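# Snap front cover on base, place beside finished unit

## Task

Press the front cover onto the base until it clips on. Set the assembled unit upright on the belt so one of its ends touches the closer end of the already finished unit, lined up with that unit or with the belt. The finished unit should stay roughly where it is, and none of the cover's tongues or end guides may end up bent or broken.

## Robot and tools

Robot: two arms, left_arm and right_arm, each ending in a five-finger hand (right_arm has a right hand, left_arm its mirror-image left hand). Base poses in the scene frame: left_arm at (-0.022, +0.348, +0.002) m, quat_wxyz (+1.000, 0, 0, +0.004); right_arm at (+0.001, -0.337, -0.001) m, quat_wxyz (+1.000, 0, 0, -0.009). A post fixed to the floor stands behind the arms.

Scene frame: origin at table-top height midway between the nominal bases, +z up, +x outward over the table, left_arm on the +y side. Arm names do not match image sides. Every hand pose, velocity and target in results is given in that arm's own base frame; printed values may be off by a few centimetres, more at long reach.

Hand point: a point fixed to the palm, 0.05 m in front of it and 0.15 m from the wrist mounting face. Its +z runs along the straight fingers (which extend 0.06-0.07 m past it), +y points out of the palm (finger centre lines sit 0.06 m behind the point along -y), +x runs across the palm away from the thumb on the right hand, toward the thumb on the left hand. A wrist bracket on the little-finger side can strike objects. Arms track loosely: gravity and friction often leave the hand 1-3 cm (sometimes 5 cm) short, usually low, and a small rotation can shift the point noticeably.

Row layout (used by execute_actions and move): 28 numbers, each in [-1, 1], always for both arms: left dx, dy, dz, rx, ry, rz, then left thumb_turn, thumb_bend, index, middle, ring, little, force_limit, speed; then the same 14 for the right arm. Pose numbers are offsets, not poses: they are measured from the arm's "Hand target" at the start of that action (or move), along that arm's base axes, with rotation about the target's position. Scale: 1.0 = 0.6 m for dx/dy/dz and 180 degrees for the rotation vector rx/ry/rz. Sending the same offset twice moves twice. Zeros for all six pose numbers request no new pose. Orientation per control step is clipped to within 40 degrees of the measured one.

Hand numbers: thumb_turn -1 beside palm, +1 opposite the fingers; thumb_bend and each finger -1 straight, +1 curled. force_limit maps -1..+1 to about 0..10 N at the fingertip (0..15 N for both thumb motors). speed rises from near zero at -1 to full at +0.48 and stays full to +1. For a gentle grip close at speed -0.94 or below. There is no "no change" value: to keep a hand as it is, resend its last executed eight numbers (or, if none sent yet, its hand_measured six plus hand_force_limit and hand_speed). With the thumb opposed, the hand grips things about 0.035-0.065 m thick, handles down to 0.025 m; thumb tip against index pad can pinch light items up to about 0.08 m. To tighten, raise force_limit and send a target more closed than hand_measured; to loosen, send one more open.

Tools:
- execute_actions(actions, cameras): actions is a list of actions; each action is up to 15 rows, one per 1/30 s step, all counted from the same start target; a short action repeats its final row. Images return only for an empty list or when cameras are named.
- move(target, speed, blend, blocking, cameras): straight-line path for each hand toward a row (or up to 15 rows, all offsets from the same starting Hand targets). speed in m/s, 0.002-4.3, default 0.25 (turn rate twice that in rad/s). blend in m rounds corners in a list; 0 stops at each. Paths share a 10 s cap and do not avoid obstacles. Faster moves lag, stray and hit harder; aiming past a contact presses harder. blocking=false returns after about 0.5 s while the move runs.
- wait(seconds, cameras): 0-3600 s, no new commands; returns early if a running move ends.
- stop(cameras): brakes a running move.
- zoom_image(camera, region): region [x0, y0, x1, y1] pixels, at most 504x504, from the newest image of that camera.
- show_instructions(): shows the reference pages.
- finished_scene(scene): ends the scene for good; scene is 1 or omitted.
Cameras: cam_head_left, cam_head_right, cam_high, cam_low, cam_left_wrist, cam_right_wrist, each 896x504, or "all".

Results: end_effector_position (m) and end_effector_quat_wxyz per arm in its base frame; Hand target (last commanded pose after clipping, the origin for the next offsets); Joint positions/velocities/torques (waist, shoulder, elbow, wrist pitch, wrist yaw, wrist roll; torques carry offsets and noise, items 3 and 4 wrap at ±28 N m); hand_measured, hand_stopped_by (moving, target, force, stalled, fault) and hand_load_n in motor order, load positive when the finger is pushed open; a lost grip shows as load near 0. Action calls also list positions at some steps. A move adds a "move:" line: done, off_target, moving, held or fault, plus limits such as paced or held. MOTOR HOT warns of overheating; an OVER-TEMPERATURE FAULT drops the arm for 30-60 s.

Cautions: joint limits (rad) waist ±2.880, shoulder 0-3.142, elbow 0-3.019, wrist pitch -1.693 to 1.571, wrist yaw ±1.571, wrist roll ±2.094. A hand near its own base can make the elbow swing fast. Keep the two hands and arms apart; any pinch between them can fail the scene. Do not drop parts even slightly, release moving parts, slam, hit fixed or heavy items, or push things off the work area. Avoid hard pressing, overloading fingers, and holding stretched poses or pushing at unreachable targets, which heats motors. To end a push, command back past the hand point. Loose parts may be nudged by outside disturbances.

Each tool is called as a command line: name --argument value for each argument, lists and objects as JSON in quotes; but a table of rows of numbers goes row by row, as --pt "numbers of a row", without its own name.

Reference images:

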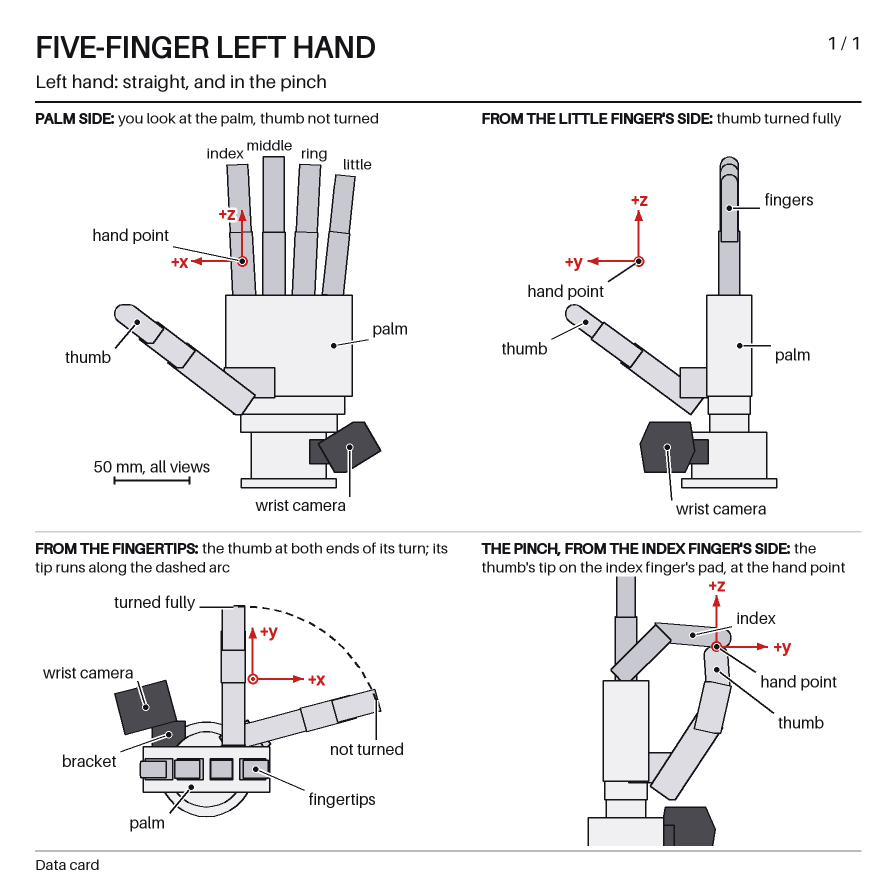

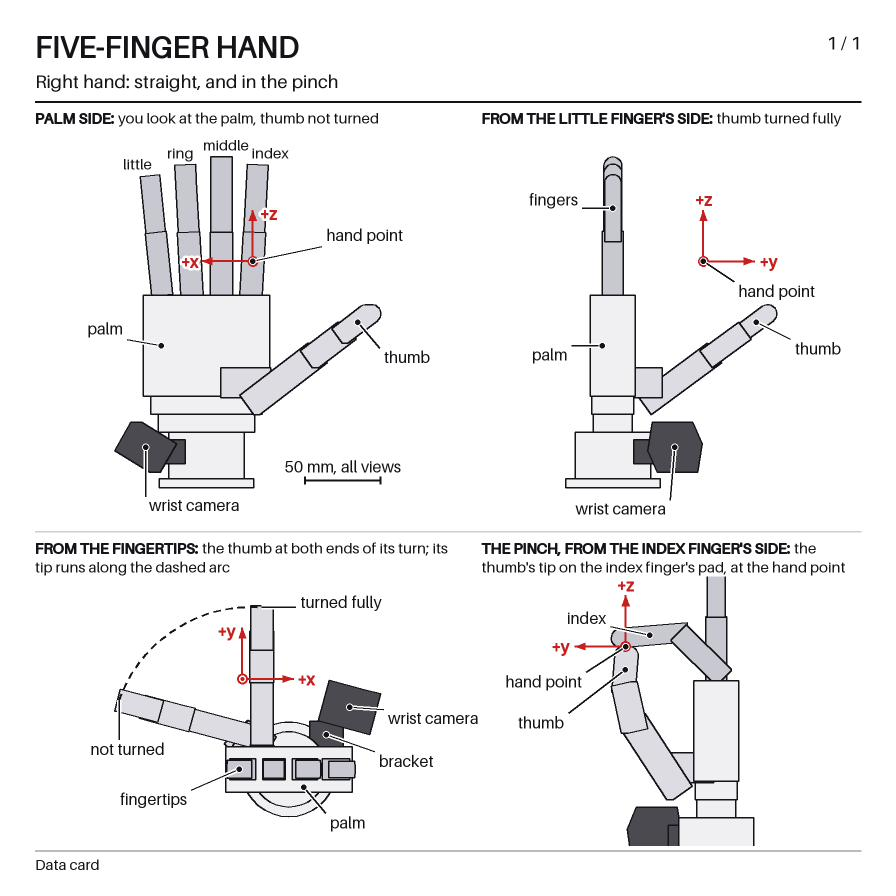

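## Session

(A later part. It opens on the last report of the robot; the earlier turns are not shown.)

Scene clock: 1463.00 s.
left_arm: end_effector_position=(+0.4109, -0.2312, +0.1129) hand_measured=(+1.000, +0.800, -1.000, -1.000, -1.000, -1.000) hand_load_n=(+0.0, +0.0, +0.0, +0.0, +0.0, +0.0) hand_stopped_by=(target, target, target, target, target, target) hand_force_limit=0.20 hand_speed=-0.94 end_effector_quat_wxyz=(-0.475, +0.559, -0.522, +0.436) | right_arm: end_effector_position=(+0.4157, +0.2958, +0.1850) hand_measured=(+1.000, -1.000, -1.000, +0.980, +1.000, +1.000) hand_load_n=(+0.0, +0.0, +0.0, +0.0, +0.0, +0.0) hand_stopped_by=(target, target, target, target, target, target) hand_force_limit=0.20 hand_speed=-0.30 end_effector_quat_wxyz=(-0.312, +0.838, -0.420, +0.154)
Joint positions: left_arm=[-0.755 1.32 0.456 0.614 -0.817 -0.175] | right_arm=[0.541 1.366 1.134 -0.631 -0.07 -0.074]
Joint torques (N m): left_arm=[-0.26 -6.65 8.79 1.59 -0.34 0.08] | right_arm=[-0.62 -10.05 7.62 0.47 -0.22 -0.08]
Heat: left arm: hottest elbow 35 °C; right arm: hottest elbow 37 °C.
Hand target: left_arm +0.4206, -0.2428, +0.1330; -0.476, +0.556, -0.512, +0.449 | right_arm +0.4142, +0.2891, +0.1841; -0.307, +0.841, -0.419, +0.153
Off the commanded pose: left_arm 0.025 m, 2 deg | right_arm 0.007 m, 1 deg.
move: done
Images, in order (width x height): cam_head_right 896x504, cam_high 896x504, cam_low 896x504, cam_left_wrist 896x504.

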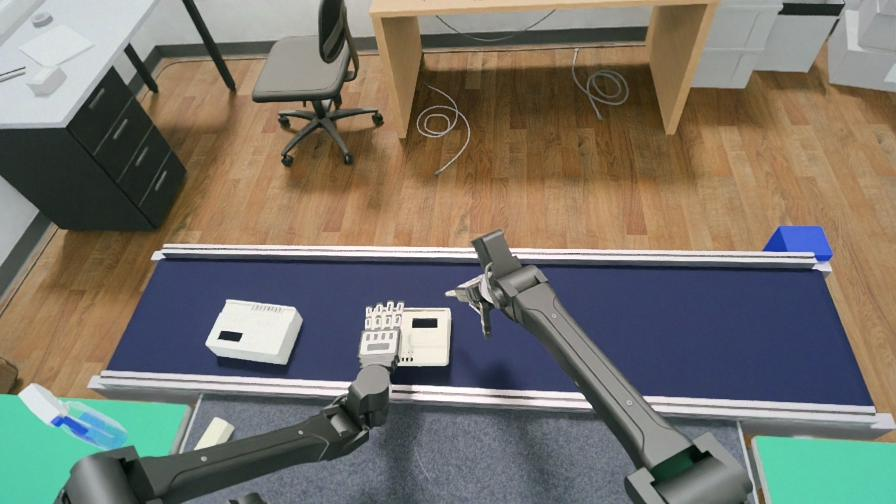

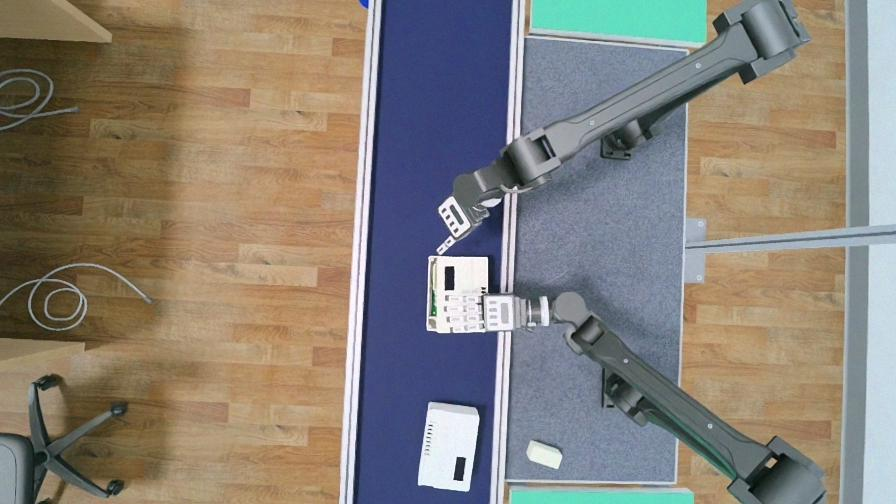

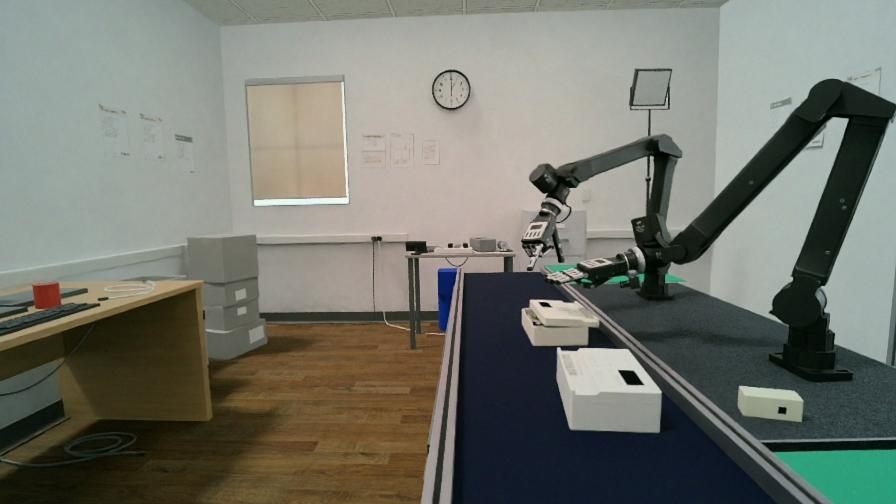

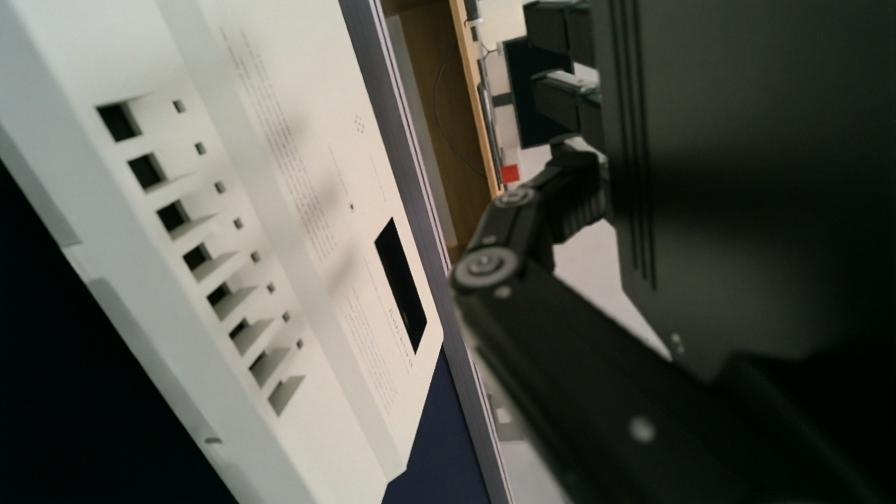

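move --pt "-0.03 -0.02 0.03 0 0 0 1 0.8 -1 -1 -1 -1 0.2 -0.94 0 0 0 0 0 0 1 -1 -1 0.98 1 1 0.2 -0.3" --pt "-0.11 -0.05 0.03 0 0 0 1 0.8 -1 -1 -1 -1 0.2 -0.94 0 0 0 0 0 0 1 -1 -1 0.98 1 1 0.2 -0.3" --pt "-0.11 -0.05 0.03 0 0 0 1 -0.35 -1 -1 -1 -1 0.2 -0.3 0 0 0 0 0 0 1 -1 -1 0.98 1 1 0.2 -0.3" --speed 0.08 --cameras '["cam_high","cam_low","cam_head_right","cam_left_wrist"]'

zoom_image --camera "cam_low" --region '[515, 265, 605, 350]'

zoom_image --camera "cam_high" --region '[415, 245, 500, 345]'

Scene clock: 1526.47 s.
left_arm: end_effector_position=(+0.3543, -0.2687, +0.1434) hand_measured=(+1.000, -0.350, -1.000, -1.000, -1.000, -1.000) hand_load_n=(+0.0, +0.0, +0.0, +0.0, +0.0, +0.0) hand_stopped_by=(target, target, target, target, target, target) hand_force_limit=0.20 hand_speed=-0.30 end_effector_quat_wxyz=(-0.480, +0.553, -0.519, +0.442) | right_arm: end_effector_position=(+0.4157, +0.2958, +0.1850) hand_measured=(+1.000, -1.000, -1.000, +0.980, +1.000, +1.000) hand_load_n=(+0.0, +0.0, +0.0, +0.0, +0.0, +0.0) hand_stopped_by=(target, target, target, target, target, target) hand_force_limit=0.20 hand_speed=-0.30 end_effector_quat_wxyz=(-0.312, +0.838, -0.420, +0.154)
Joint positions: left_arm=[-0.977 1.2 0.471 0.435 -1.031 -0.244] | right_arm=[0.541 1.366 1.134 -0.631 -0.07 -0.074]
Joint torques (N m): left_arm=[-0.32 -5.48 7.36 1.39 -0.4 -0.13] | right_arm=[-0.62 -10.05 7.62 0.47 -0.22 -0.08]
Heat: left arm: hottest elbow 35 °C; right arm: hottest elbow 37 °C.
Hand target: left_arm +0.3546, -0.2728, +0.1510; -0.476, +0.557, -0.512, +0.449 | right_arm +0.4142, +0.2891, +0.1841; -0.307, +0.841, -0.419, +0.153
Off the commanded pose: left_arm 0.009 m, 1 deg | right_arm 0.007 m, 1 deg.
move: done
Images, in order (width x height): cam_head_right 896x504, cam_high 896x504, cam_low 896x504, cam_left_wrist 896x504.

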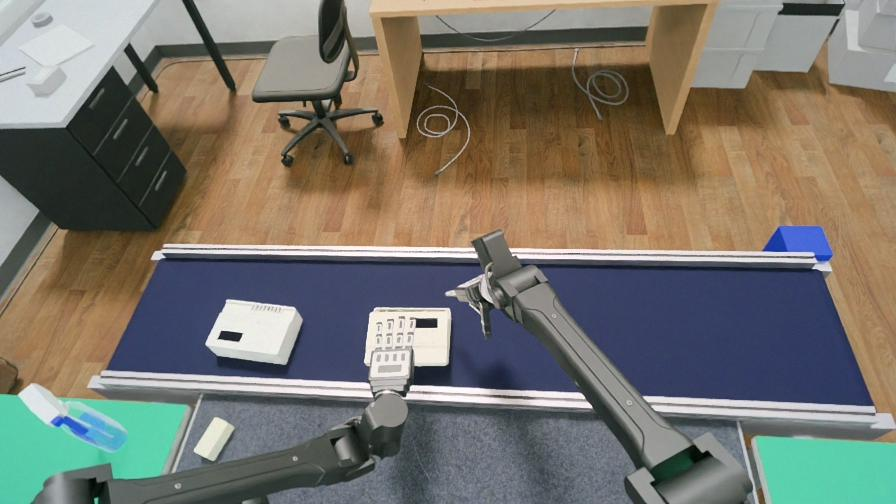

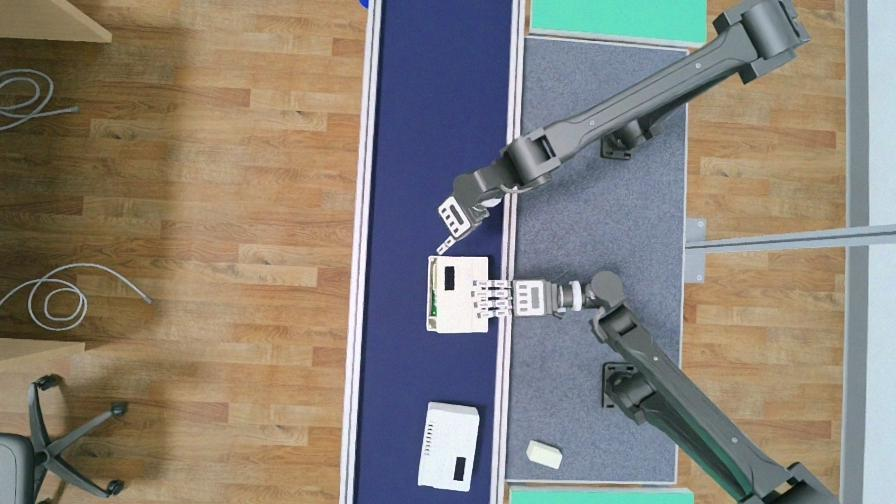

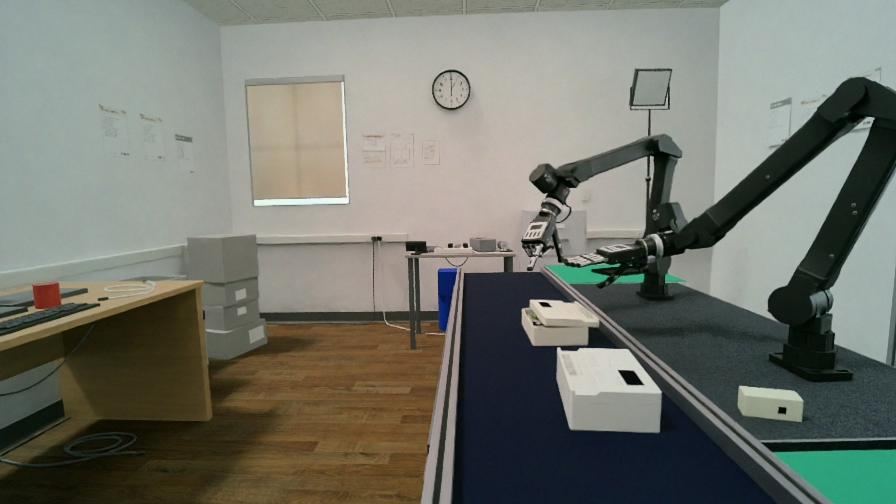

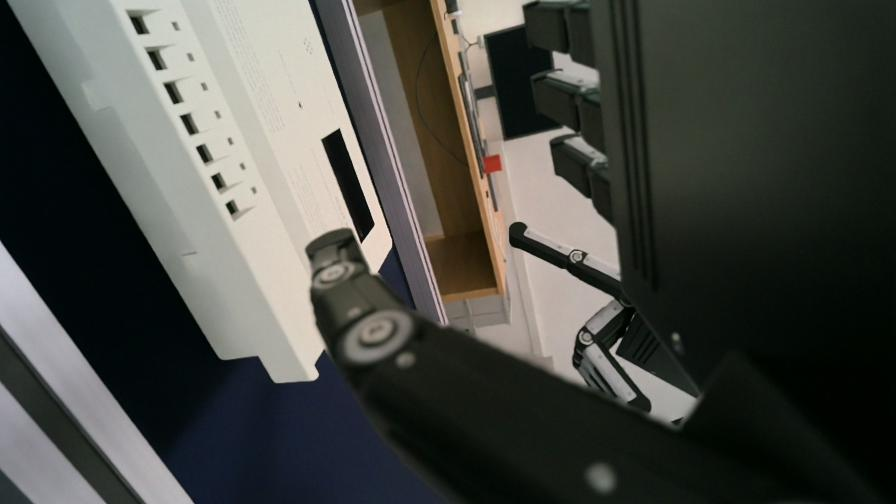

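Scaled by 5.600 from the camera's image (finer frame: 1280x720).

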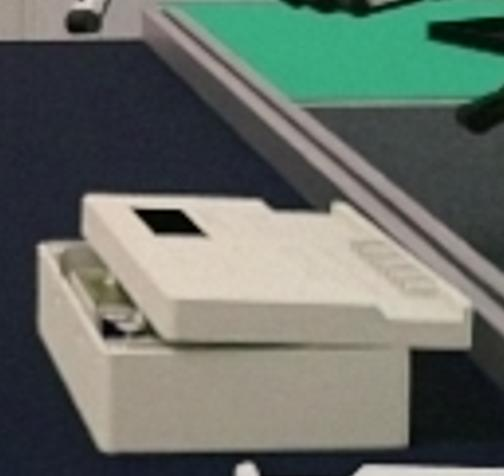

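Scaled by 5.040 from the camera's image (finer frame: 1280x720).

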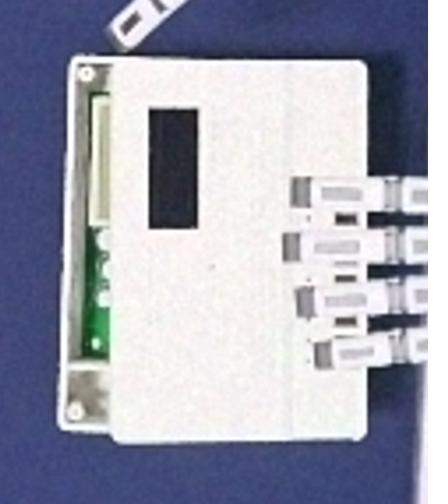

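move --pt "0.03 0.005 -0.12 0 0 0 1 -0.35 -1 -1 -1 -1 0.2 -0.3 0 0 0 0 0 0 1 -1 -1 0.98 1 1 0.2 -0.3" --speed 0.08 --cameras '["cam_high","cam_low","cam_head_right","cam_left_wrist"]'

zoom_image --camera "cam_low" --region '[515, 265, 605, 350]'

Scene clock: 1533.27 s.
left_arm: end_effector_position=(+0.3700, -0.2717, +0.0780) hand_measured=(+1.000, -0.350, -1.000, -1.000, -1.000, -1.000) hand_load_n=(+0.0, +0.0, +0.0, +0.0, +0.5, +0.0) hand_stopped_by=(target, target, target, target, target, target) hand_force_limit=0.20 hand_speed=-0.30 end_effector_quat_wxyz=(-0.474, +0.557, -0.515, +0.447) | right_arm: end_effector_position=(+0.4157, +0.2958, +0.1850) hand_measured=(+1.000, -1.000, -1.000, +0.980, +1.000, +1.000) hand_load_n=(+0.0, +0.0, +0.0, +0.0, +0.0, +0.5) hand_stopped_by=(target, target, target, target, target, target) hand_force_limit=0.20 hand_speed=-0.30 end_effector_quat_wxyz=(-0.312, +0.838, -0.420, +0.154)
Joint positions: left_arm=[-0.937 1.455 0.425 0.752 -0.987 -0.244] | right_arm=[0.541 1.366 1.134 -0.631 -0.07 -0.074]
Joint torques (N m): left_arm=[0.38 -6.36 4.77 2.67 -0.14 0.11] | right_arm=[-0.62 -9.99 7.62 0.49 -0.22 -0.08]
Heat: left arm: hottest elbow 35 °C; right arm: hottest elbow 37 °C.
Hand target: left_arm +0.3727, -0.2698, +0.0792; -0.476, +0.557, -0.512, +0.449 | right_arm +0.4142, +0.2891, +0.1841; -0.307, +0.841, -0.419, +0.153
Off the commanded pose: left_arm 0.003 m, 0 deg | right_arm 0.007 m, 1 deg.
move: done
Images, in order (width x height): cam_head_right 896x504, cam_high 896x504, cam_low 896x504, cam_left_wrist 896x504.

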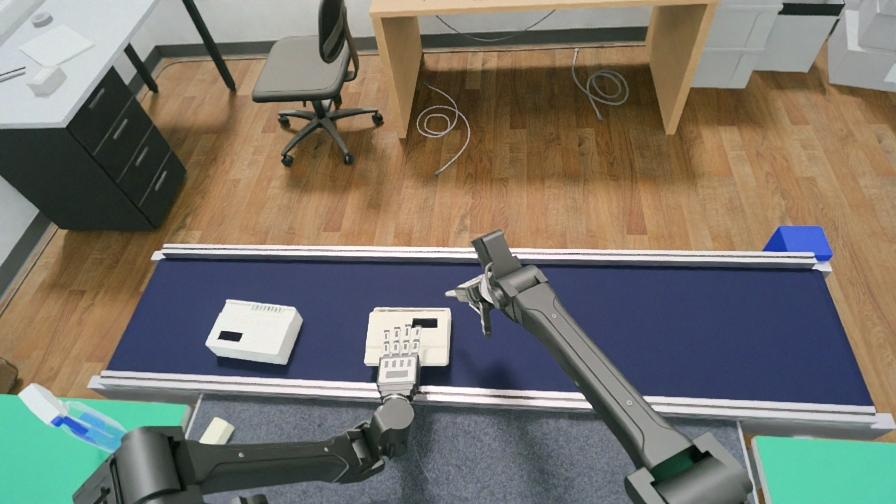

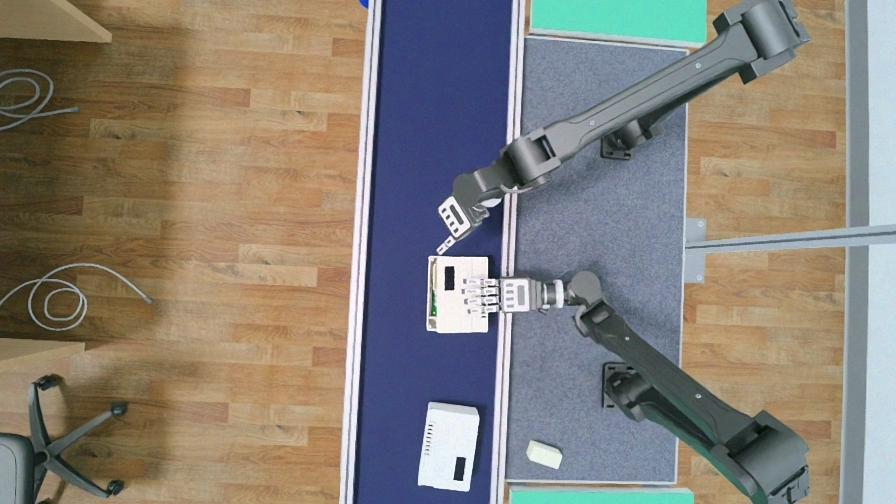

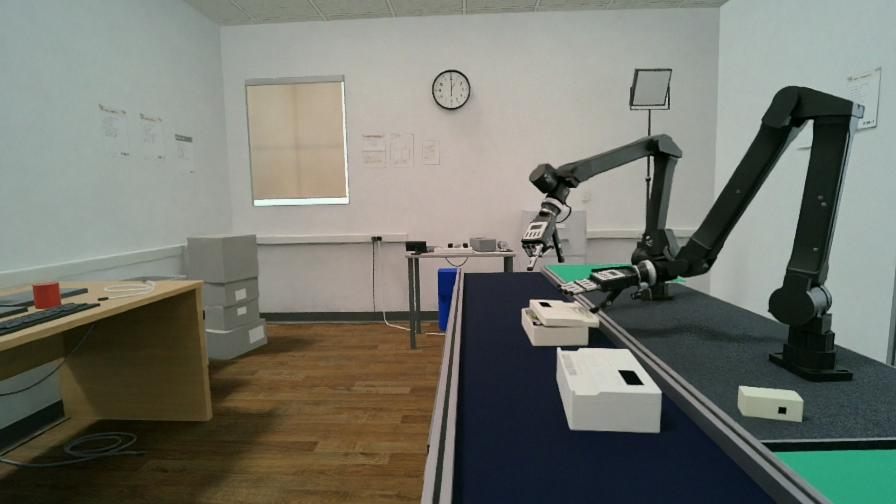

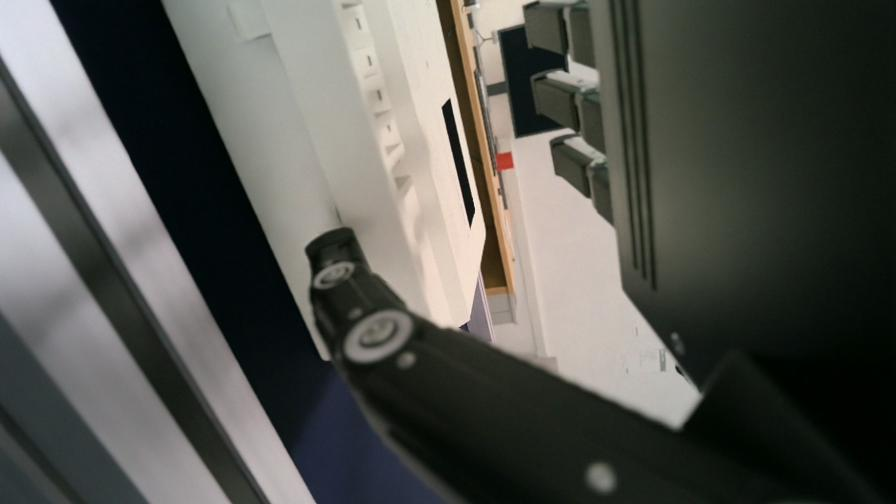

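Scaled by 5.600 from the camera's image (finer frame: 1280x720).

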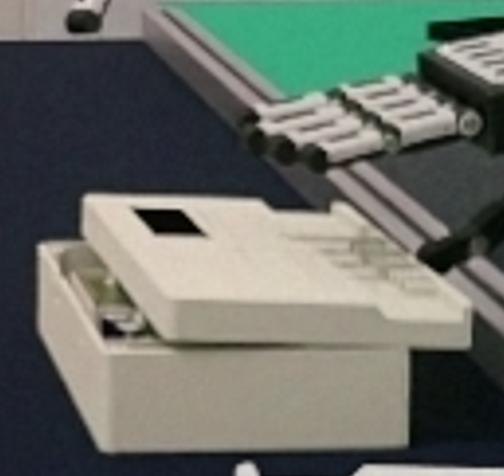

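move --pt "0.005 0.005 -0.04 0 0 0 1 -0.35 -1 -1 -1 -1 0.2 -0.3 0 0 0 0 0 0 1 -1 -1 0.98 1 1 0.2 -0.3" --speed 0.06 --cameras '["cam_high","cam_low","cam_left_wrist"]'

zoom_image --camera "cam_low" --region '[515, 265, 605, 350]'

Scene clock: 1537.37 s.
left_arm: end_effector_position=(+0.3732, -0.2693, +0.0542) hand_measured=(+1.000, -0.350, -1.000, -1.000, -1.000, -1.000) hand_load_n=(+0.0, +0.0, +0.0, +0.0, +0.0, +0.0) hand_stopped_by=(target, target, target, target, target, target) hand_force_limit=0.20 hand_speed=-0.30 end_effector_quat_wxyz=(-0.473, +0.558, -0.514, +0.448) | right_arm: end_effector_position=(+0.4157, +0.2958, +0.1850) hand_measured=(+1.000, -1.000, -1.000, +0.980, +1.000, +1.000) hand_load_n=(+0.0, +0.0, +0.0, +0.0, +0.0, +0.0) hand_stopped_by=(target, target, target, target, target, target) hand_force_limit=0.20 hand_speed=-0.30 end_effector_quat_wxyz=(-0.312, +0.838, -0.420, +0.154)
Joint positions: left_arm=[-0.923 1.554 0.411 0.871 -0.974 -0.242] | right_arm=[0.541 1.366 1.134 -0.631 -0.07 -0.074]
Joint torques (N m): left_arm=[0.44 -6.42 4.03 2.58 -0.12 0.16] | right_arm=[-0.62 -9.99 7.62 0.49 -0.22 -0.08]
Heat: left arm: hottest elbow 35 °C; right arm: hottest elbow 37 °C.
Hand target: left_arm +0.3757, -0.2668, +0.0551; -0.476, +0.556, -0.512, +0.449 | right_arm +0.4142, +0.2891, +0.1841; -0.307, +0.841, -0.419, +0.153
Off the commanded pose: left_arm 0.004 m, 0 deg | right_arm 0.007 m, 1 deg.
move: done

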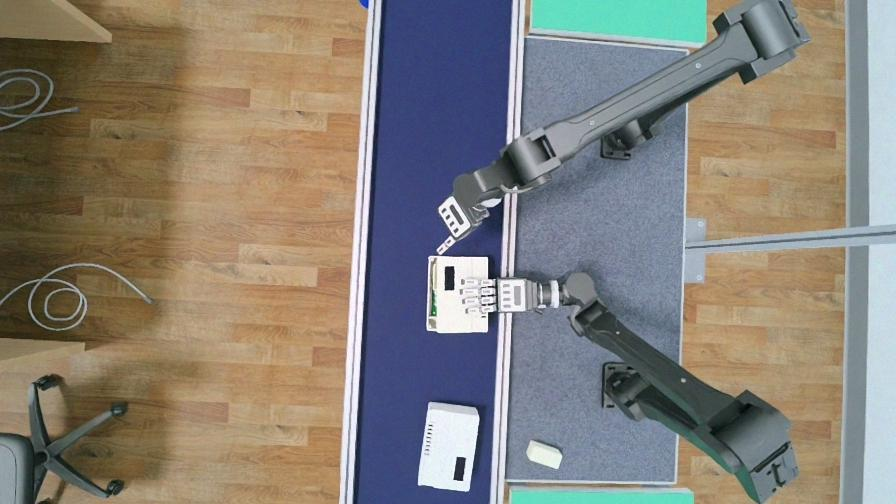

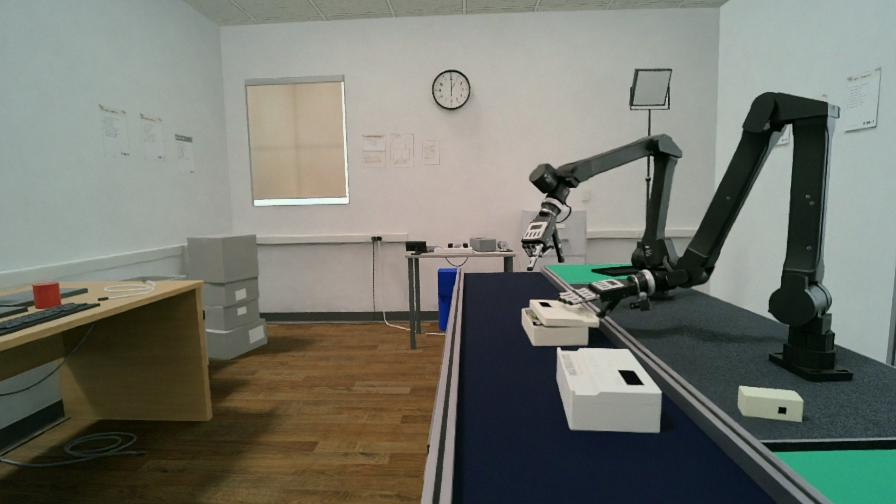

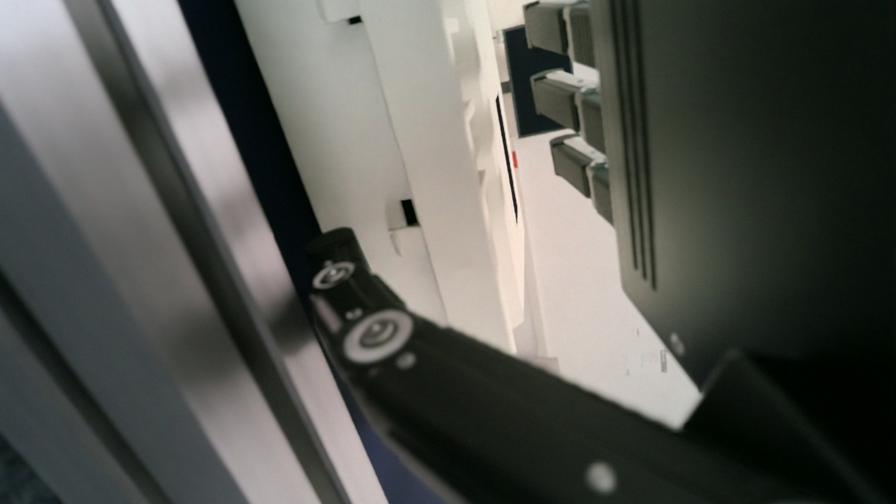

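Scaled by 5.600 from the camera's image (finer frame: 1280x720).

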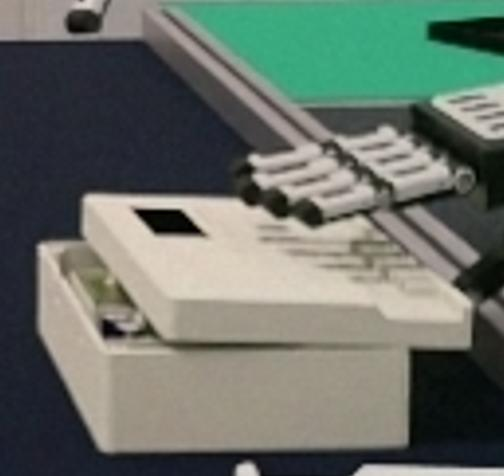

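zoom_image --camera "cam_high" --region '[415, 245, 500, 345]'

zoom_image --camera "cam_left_wrist" --region '[200, 0, 600, 400]'

Scaled by 5.040 from the camera's image (finer frame: 1280x720).

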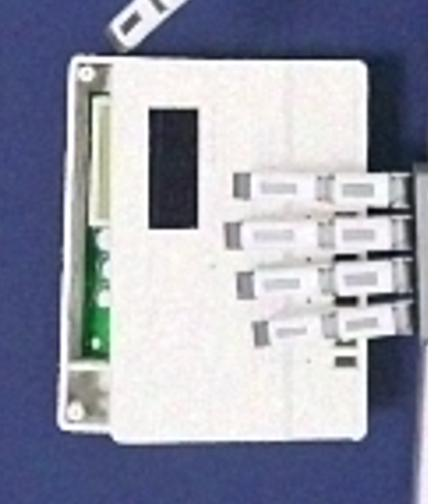

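Scaled by 1.260 from the camera's image (finer frame: 1280x720).

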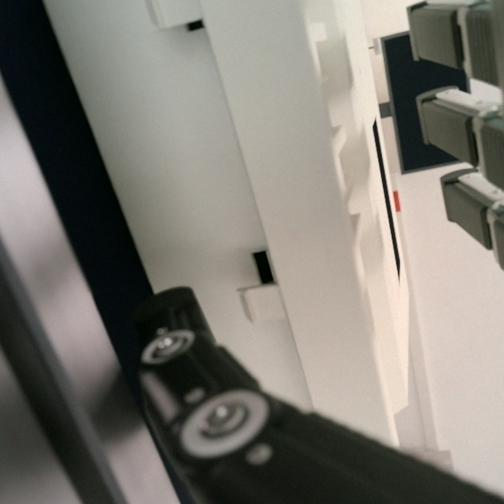

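move --pt "0.0 0.033 0.0 0 0 0 1 -0.35 -1 -1 -1 -1 0.2 -0.3 0 0 0 0 0 0 1 -1 -1 0.98 1 1 0.2 -0.3" --speed 0.06 --cameras '["cam_high","cam_low","cam_left_wrist"]'

zoom_image --camera "cam_high" --region '[415, 245, 500, 345]'

Scene clock: 1553.40 s.
left_arm: end_effector_position=(+0.3744, -0.2491, +0.0499) hand_measured=(+1.000, -0.350, -1.000, -1.000, -1.000, -1.000) hand_load_n=(+0.0, -0.5, +0.0, +0.0, +0.0, +0.0) hand_stopped_by=(target, target, target, target, target, target) hand_force_limit=0.20 hand_speed=-0.30 end_effector_quat_wxyz=(-0.473, +0.559, -0.515, +0.445) | right_arm: end_effector_position=(+0.4157, +0.2958, +0.1850) hand_measured=(+1.000, -1.000, -1.000, +0.980, +1.000, +1.000) hand_load_n=(+0.0, -0.5, +0.0, +0.0, +0.0, +0.0) hand_stopped_by=(target, target, target, target, target, target) hand_force_limit=0.20 hand_speed=-0.30 end_effector_quat_wxyz=(-0.312, +0.838, -0.420, +0.154)
Joint positions: left_arm=[-0.88 1.542 0.371 0.904 -0.935 -0.226] | right_arm=[0.541 1.366 1.134 -0.631 -0.07 -0.074]
Joint torques (N m): left_arm=[0.62 -7.36 3.62 2.66 -0.1 0.17] | right_arm=[-0.56 -9.99 7.62 0.49 -0.22 -0.08]
Heat: left arm: hottest elbow 34 °C; right arm: hottest elbow 37 °C.
Hand target: left_arm +0.3757, -0.2470, +0.0551; -0.476, +0.557, -0.512, +0.449 | right_arm +0.4142, +0.2891, +0.1841; -0.307, +0.841, -0.419, +0.153
Off the commanded pose: left_arm 0.006 m, 1 deg | right_arm 0.007 m, 1 deg.
move: done

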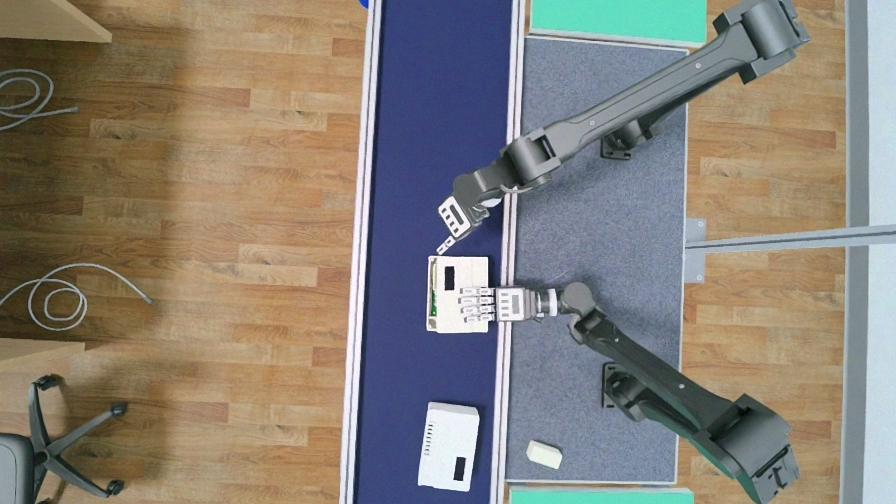

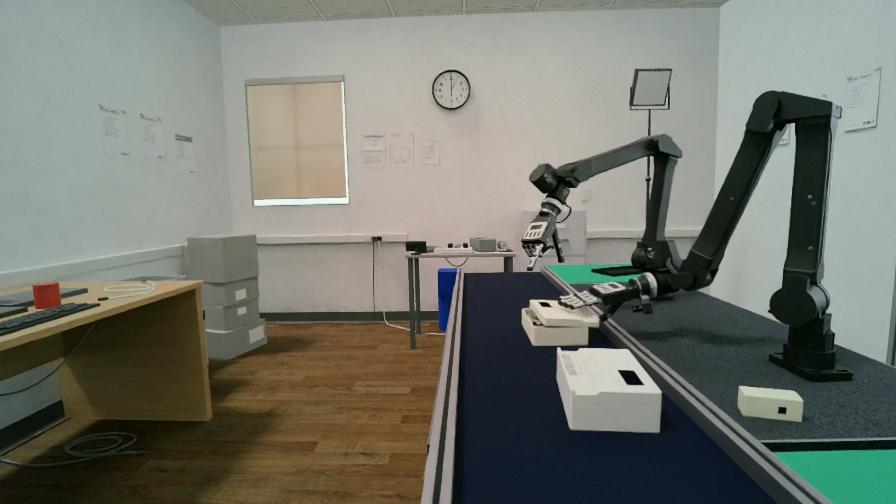

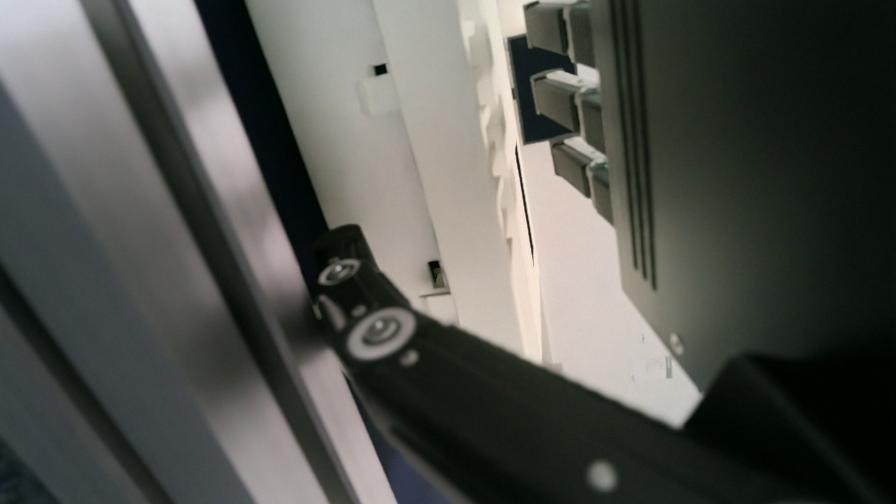

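Scaled by 5.040 from the camera's image (finer frame: 1280x720).

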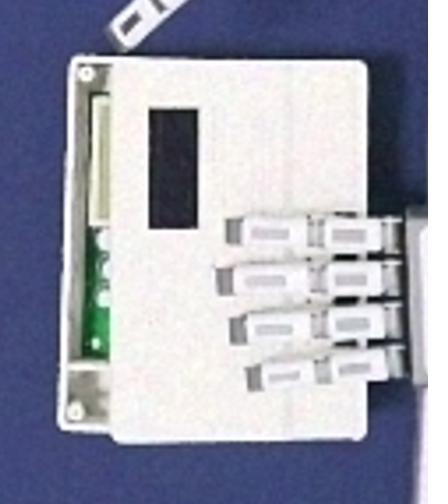

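move --pt "0.055 0.0 0.0 0 0 0 1 -0.35 -1 -1 -1 -1 0.2 -0.3 0 0 0 0 0 0 1 -1 -1 0.98 1 1 0.2 -0.3" --speed 0.04 --cameras '["cam_high","cam_low","cam_left_wrist"]'

zoom_image --camera "cam_low" --region '[515, 265, 605, 350]'

Scene clock: 1556.53 s.
left_arm: end_effector_position=(+0.3970, -0.2402, +0.0456) hand_measured=(+1.000, -0.350, -1.000, -1.000, -1.000, -1.000) hand_load_n=(+0.0, +0.0, +0.0, +0.0, +0.0, +0.0) hand_stopped_by=(target, target, target, target, target, target) hand_force_limit=0.20 hand_speed=-0.30 end_effector_quat_wxyz=(-0.473, +0.559, -0.522, +0.439) | right_arm: end_effector_position=(+0.4157, +0.2958, +0.1850) hand_measured=(+1.000, -1.000, -1.000, +0.980, +1.000, +1.000) hand_load_n=(+0.0, +0.0, +0.0, +0.0, +0.0, +0.0) hand_stopped_by=(target, target, target, target, target, target) hand_force_limit=0.20 hand_speed=-0.30 end_effector_quat_wxyz=(-0.312, +0.838, -0.420, +0.154)
Joint positions: left_arm=[-0.804 1.571 0.396 0.914 -0.858 -0.196] | right_arm=[0.541 1.366 1.134 -0.631 -0.07 -0.074]
Joint torques (N m): left_arm=[0.38 -6.01 5.98 2.78 -0.11 0.18] | right_arm=[-0.62 -9.99 7.62 0.49 -0.22 -0.08]
Heat: left arm: hottest elbow 34 °C; right arm: hottest elbow 37 °C.
Hand target: left_arm +0.4087, -0.2469, +0.0551; -0.476, +0.557, -0.512, +0.449 | right_arm +0.4142, +0.2891, +0.1841; -0.307, +0.841, -0.419, +0.153
Off the commanded pose: left_arm 0.017 m, 2 deg | right_arm 0.007 m, 1 deg.
move: off_target (left_arm)

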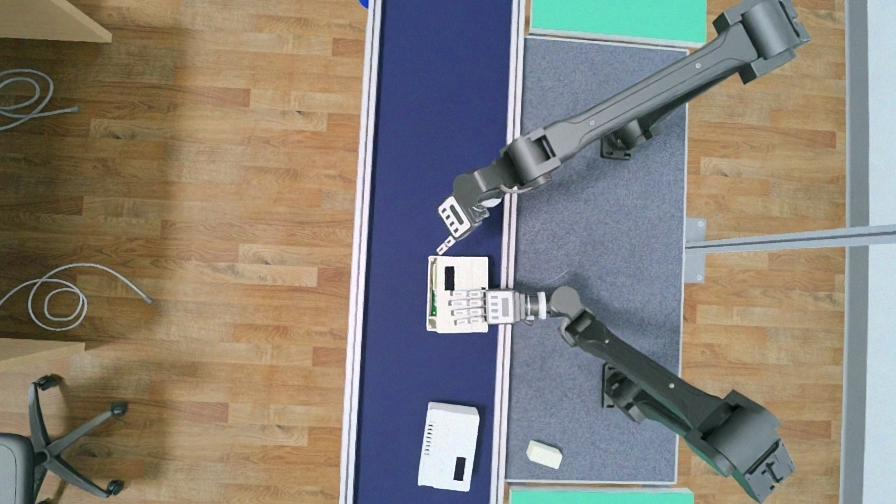

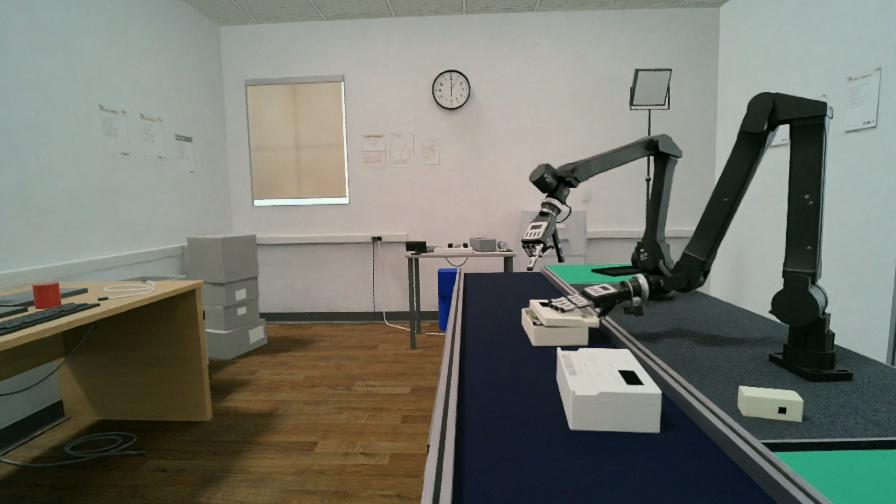

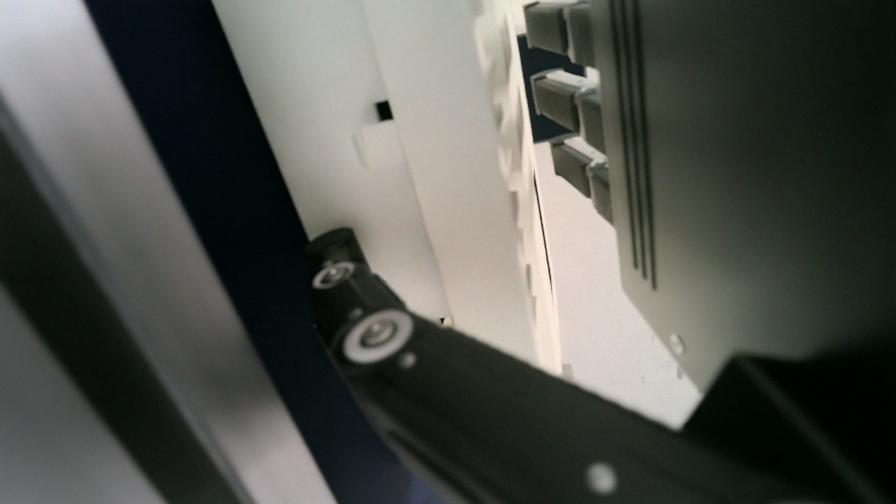

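Scaled by 5.600 from the camera's image (finer frame: 1280x720).

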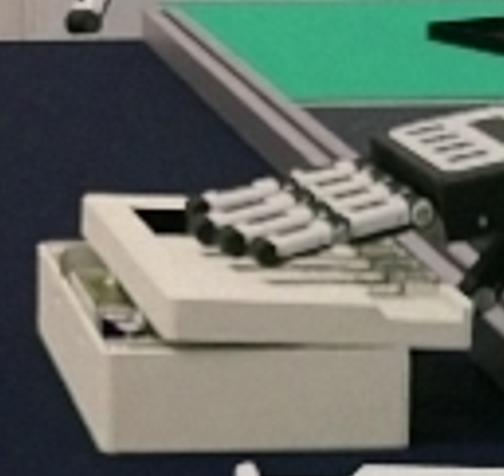

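move --pt "0.02 -0.025 0.0 0 0 0 1 -0.35 -1 -1 -1 -1 0.2 -0.3 0 0 0 0 0 0 1 -1 -1 0.98 1 1 0.2 -0.3" --speed 0.04 --cameras '["cam_high","cam_low","cam_left_wrist"]'

zoom_image --camera "cam_low" --region '[515, 265, 605, 350]'

Scene clock: 1560.27 s.
left_arm: end_effector_position=(+0.4100, -0.2536, +0.0475) hand_measured=(+1.000, -0.350, -1.000, -1.000, -1.000, -1.000) hand_load_n=(+0.0, +0.5, +0.0, +0.0, +0.0, +0.0) hand_stopped_by=(target, target, target, target, target, target) hand_force_limit=0.20 hand_speed=-0.30 end_effector_quat_wxyz=(-0.473, +0.559, -0.518, +0.443) | right_arm: end_effector_position=(+0.4157, +0.2958, +0.1850) hand_measured=(+1.000, -1.000, -1.000, +0.980, +1.000, +1.000) hand_load_n=(+0.0, +0.0, +0.0, +0.0, +0.5, +0.0) hand_stopped_by=(target, target, target, target, target, target) hand_force_limit=0.20 hand_speed=-0.30 end_effector_quat_wxyz=(-0.312, +0.838, -0.420, +0.154)
Joint positions: left_arm=[-0.804 1.605 0.443 0.914 -0.858 -0.195] | right_arm=[0.541 1.366 1.134 -0.631 -0.07 -0.074]
Joint torques (N m): left_arm=[-0.03 -6.95 6.39 2.15 -0.32 0.1] | right_arm=[-0.56 -9.99 7.64 0.49 -0.22 -0.08]
Heat: left arm: hottest elbow 34 °C; right arm: hottest elbow 37 °C.
Hand target: left_arm +0.4207, -0.2619, +0.0551; -0.476, +0.557, -0.512, +0.449 | right_arm +0.4142, +0.2891, +0.1841; -0.307, +0.841, -0.419, +0.153
Off the commanded pose: left_arm 0.015 m, 1 deg | right_arm 0.007 m, 1 deg.
move: off_target (left_arm)

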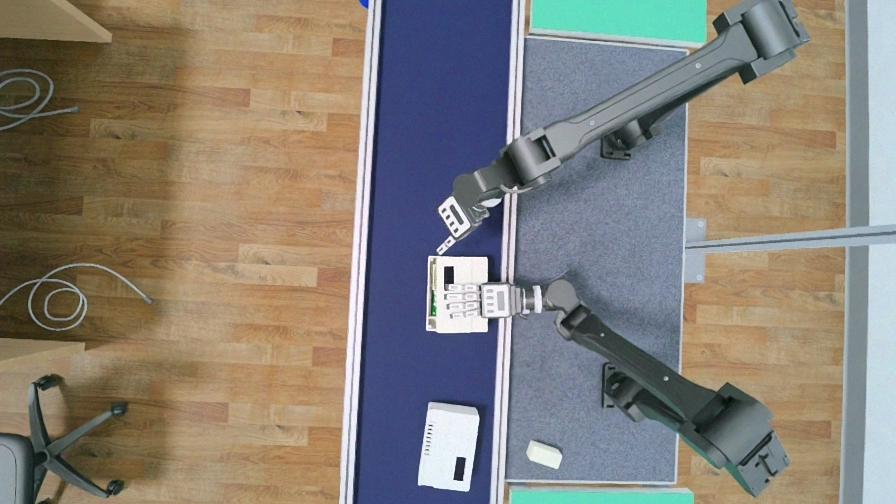

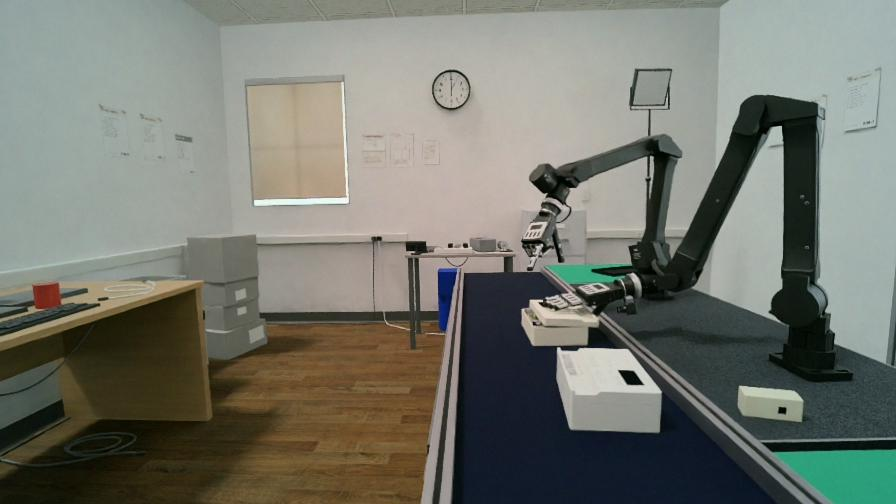

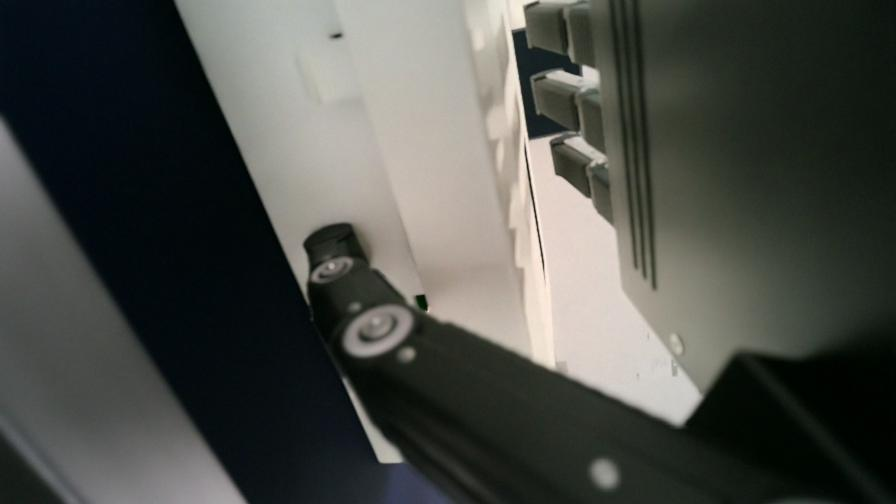

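Scaled by 5.600 from the camera's image (finer frame: 1280x720).

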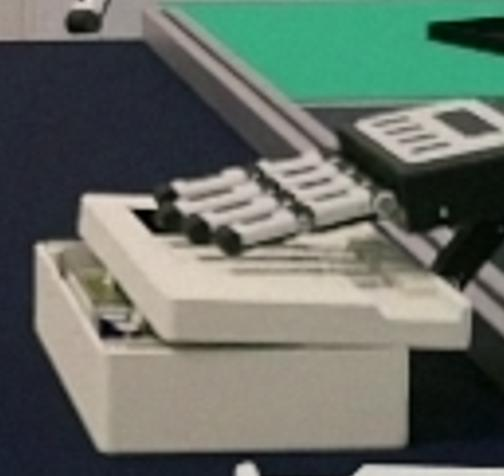

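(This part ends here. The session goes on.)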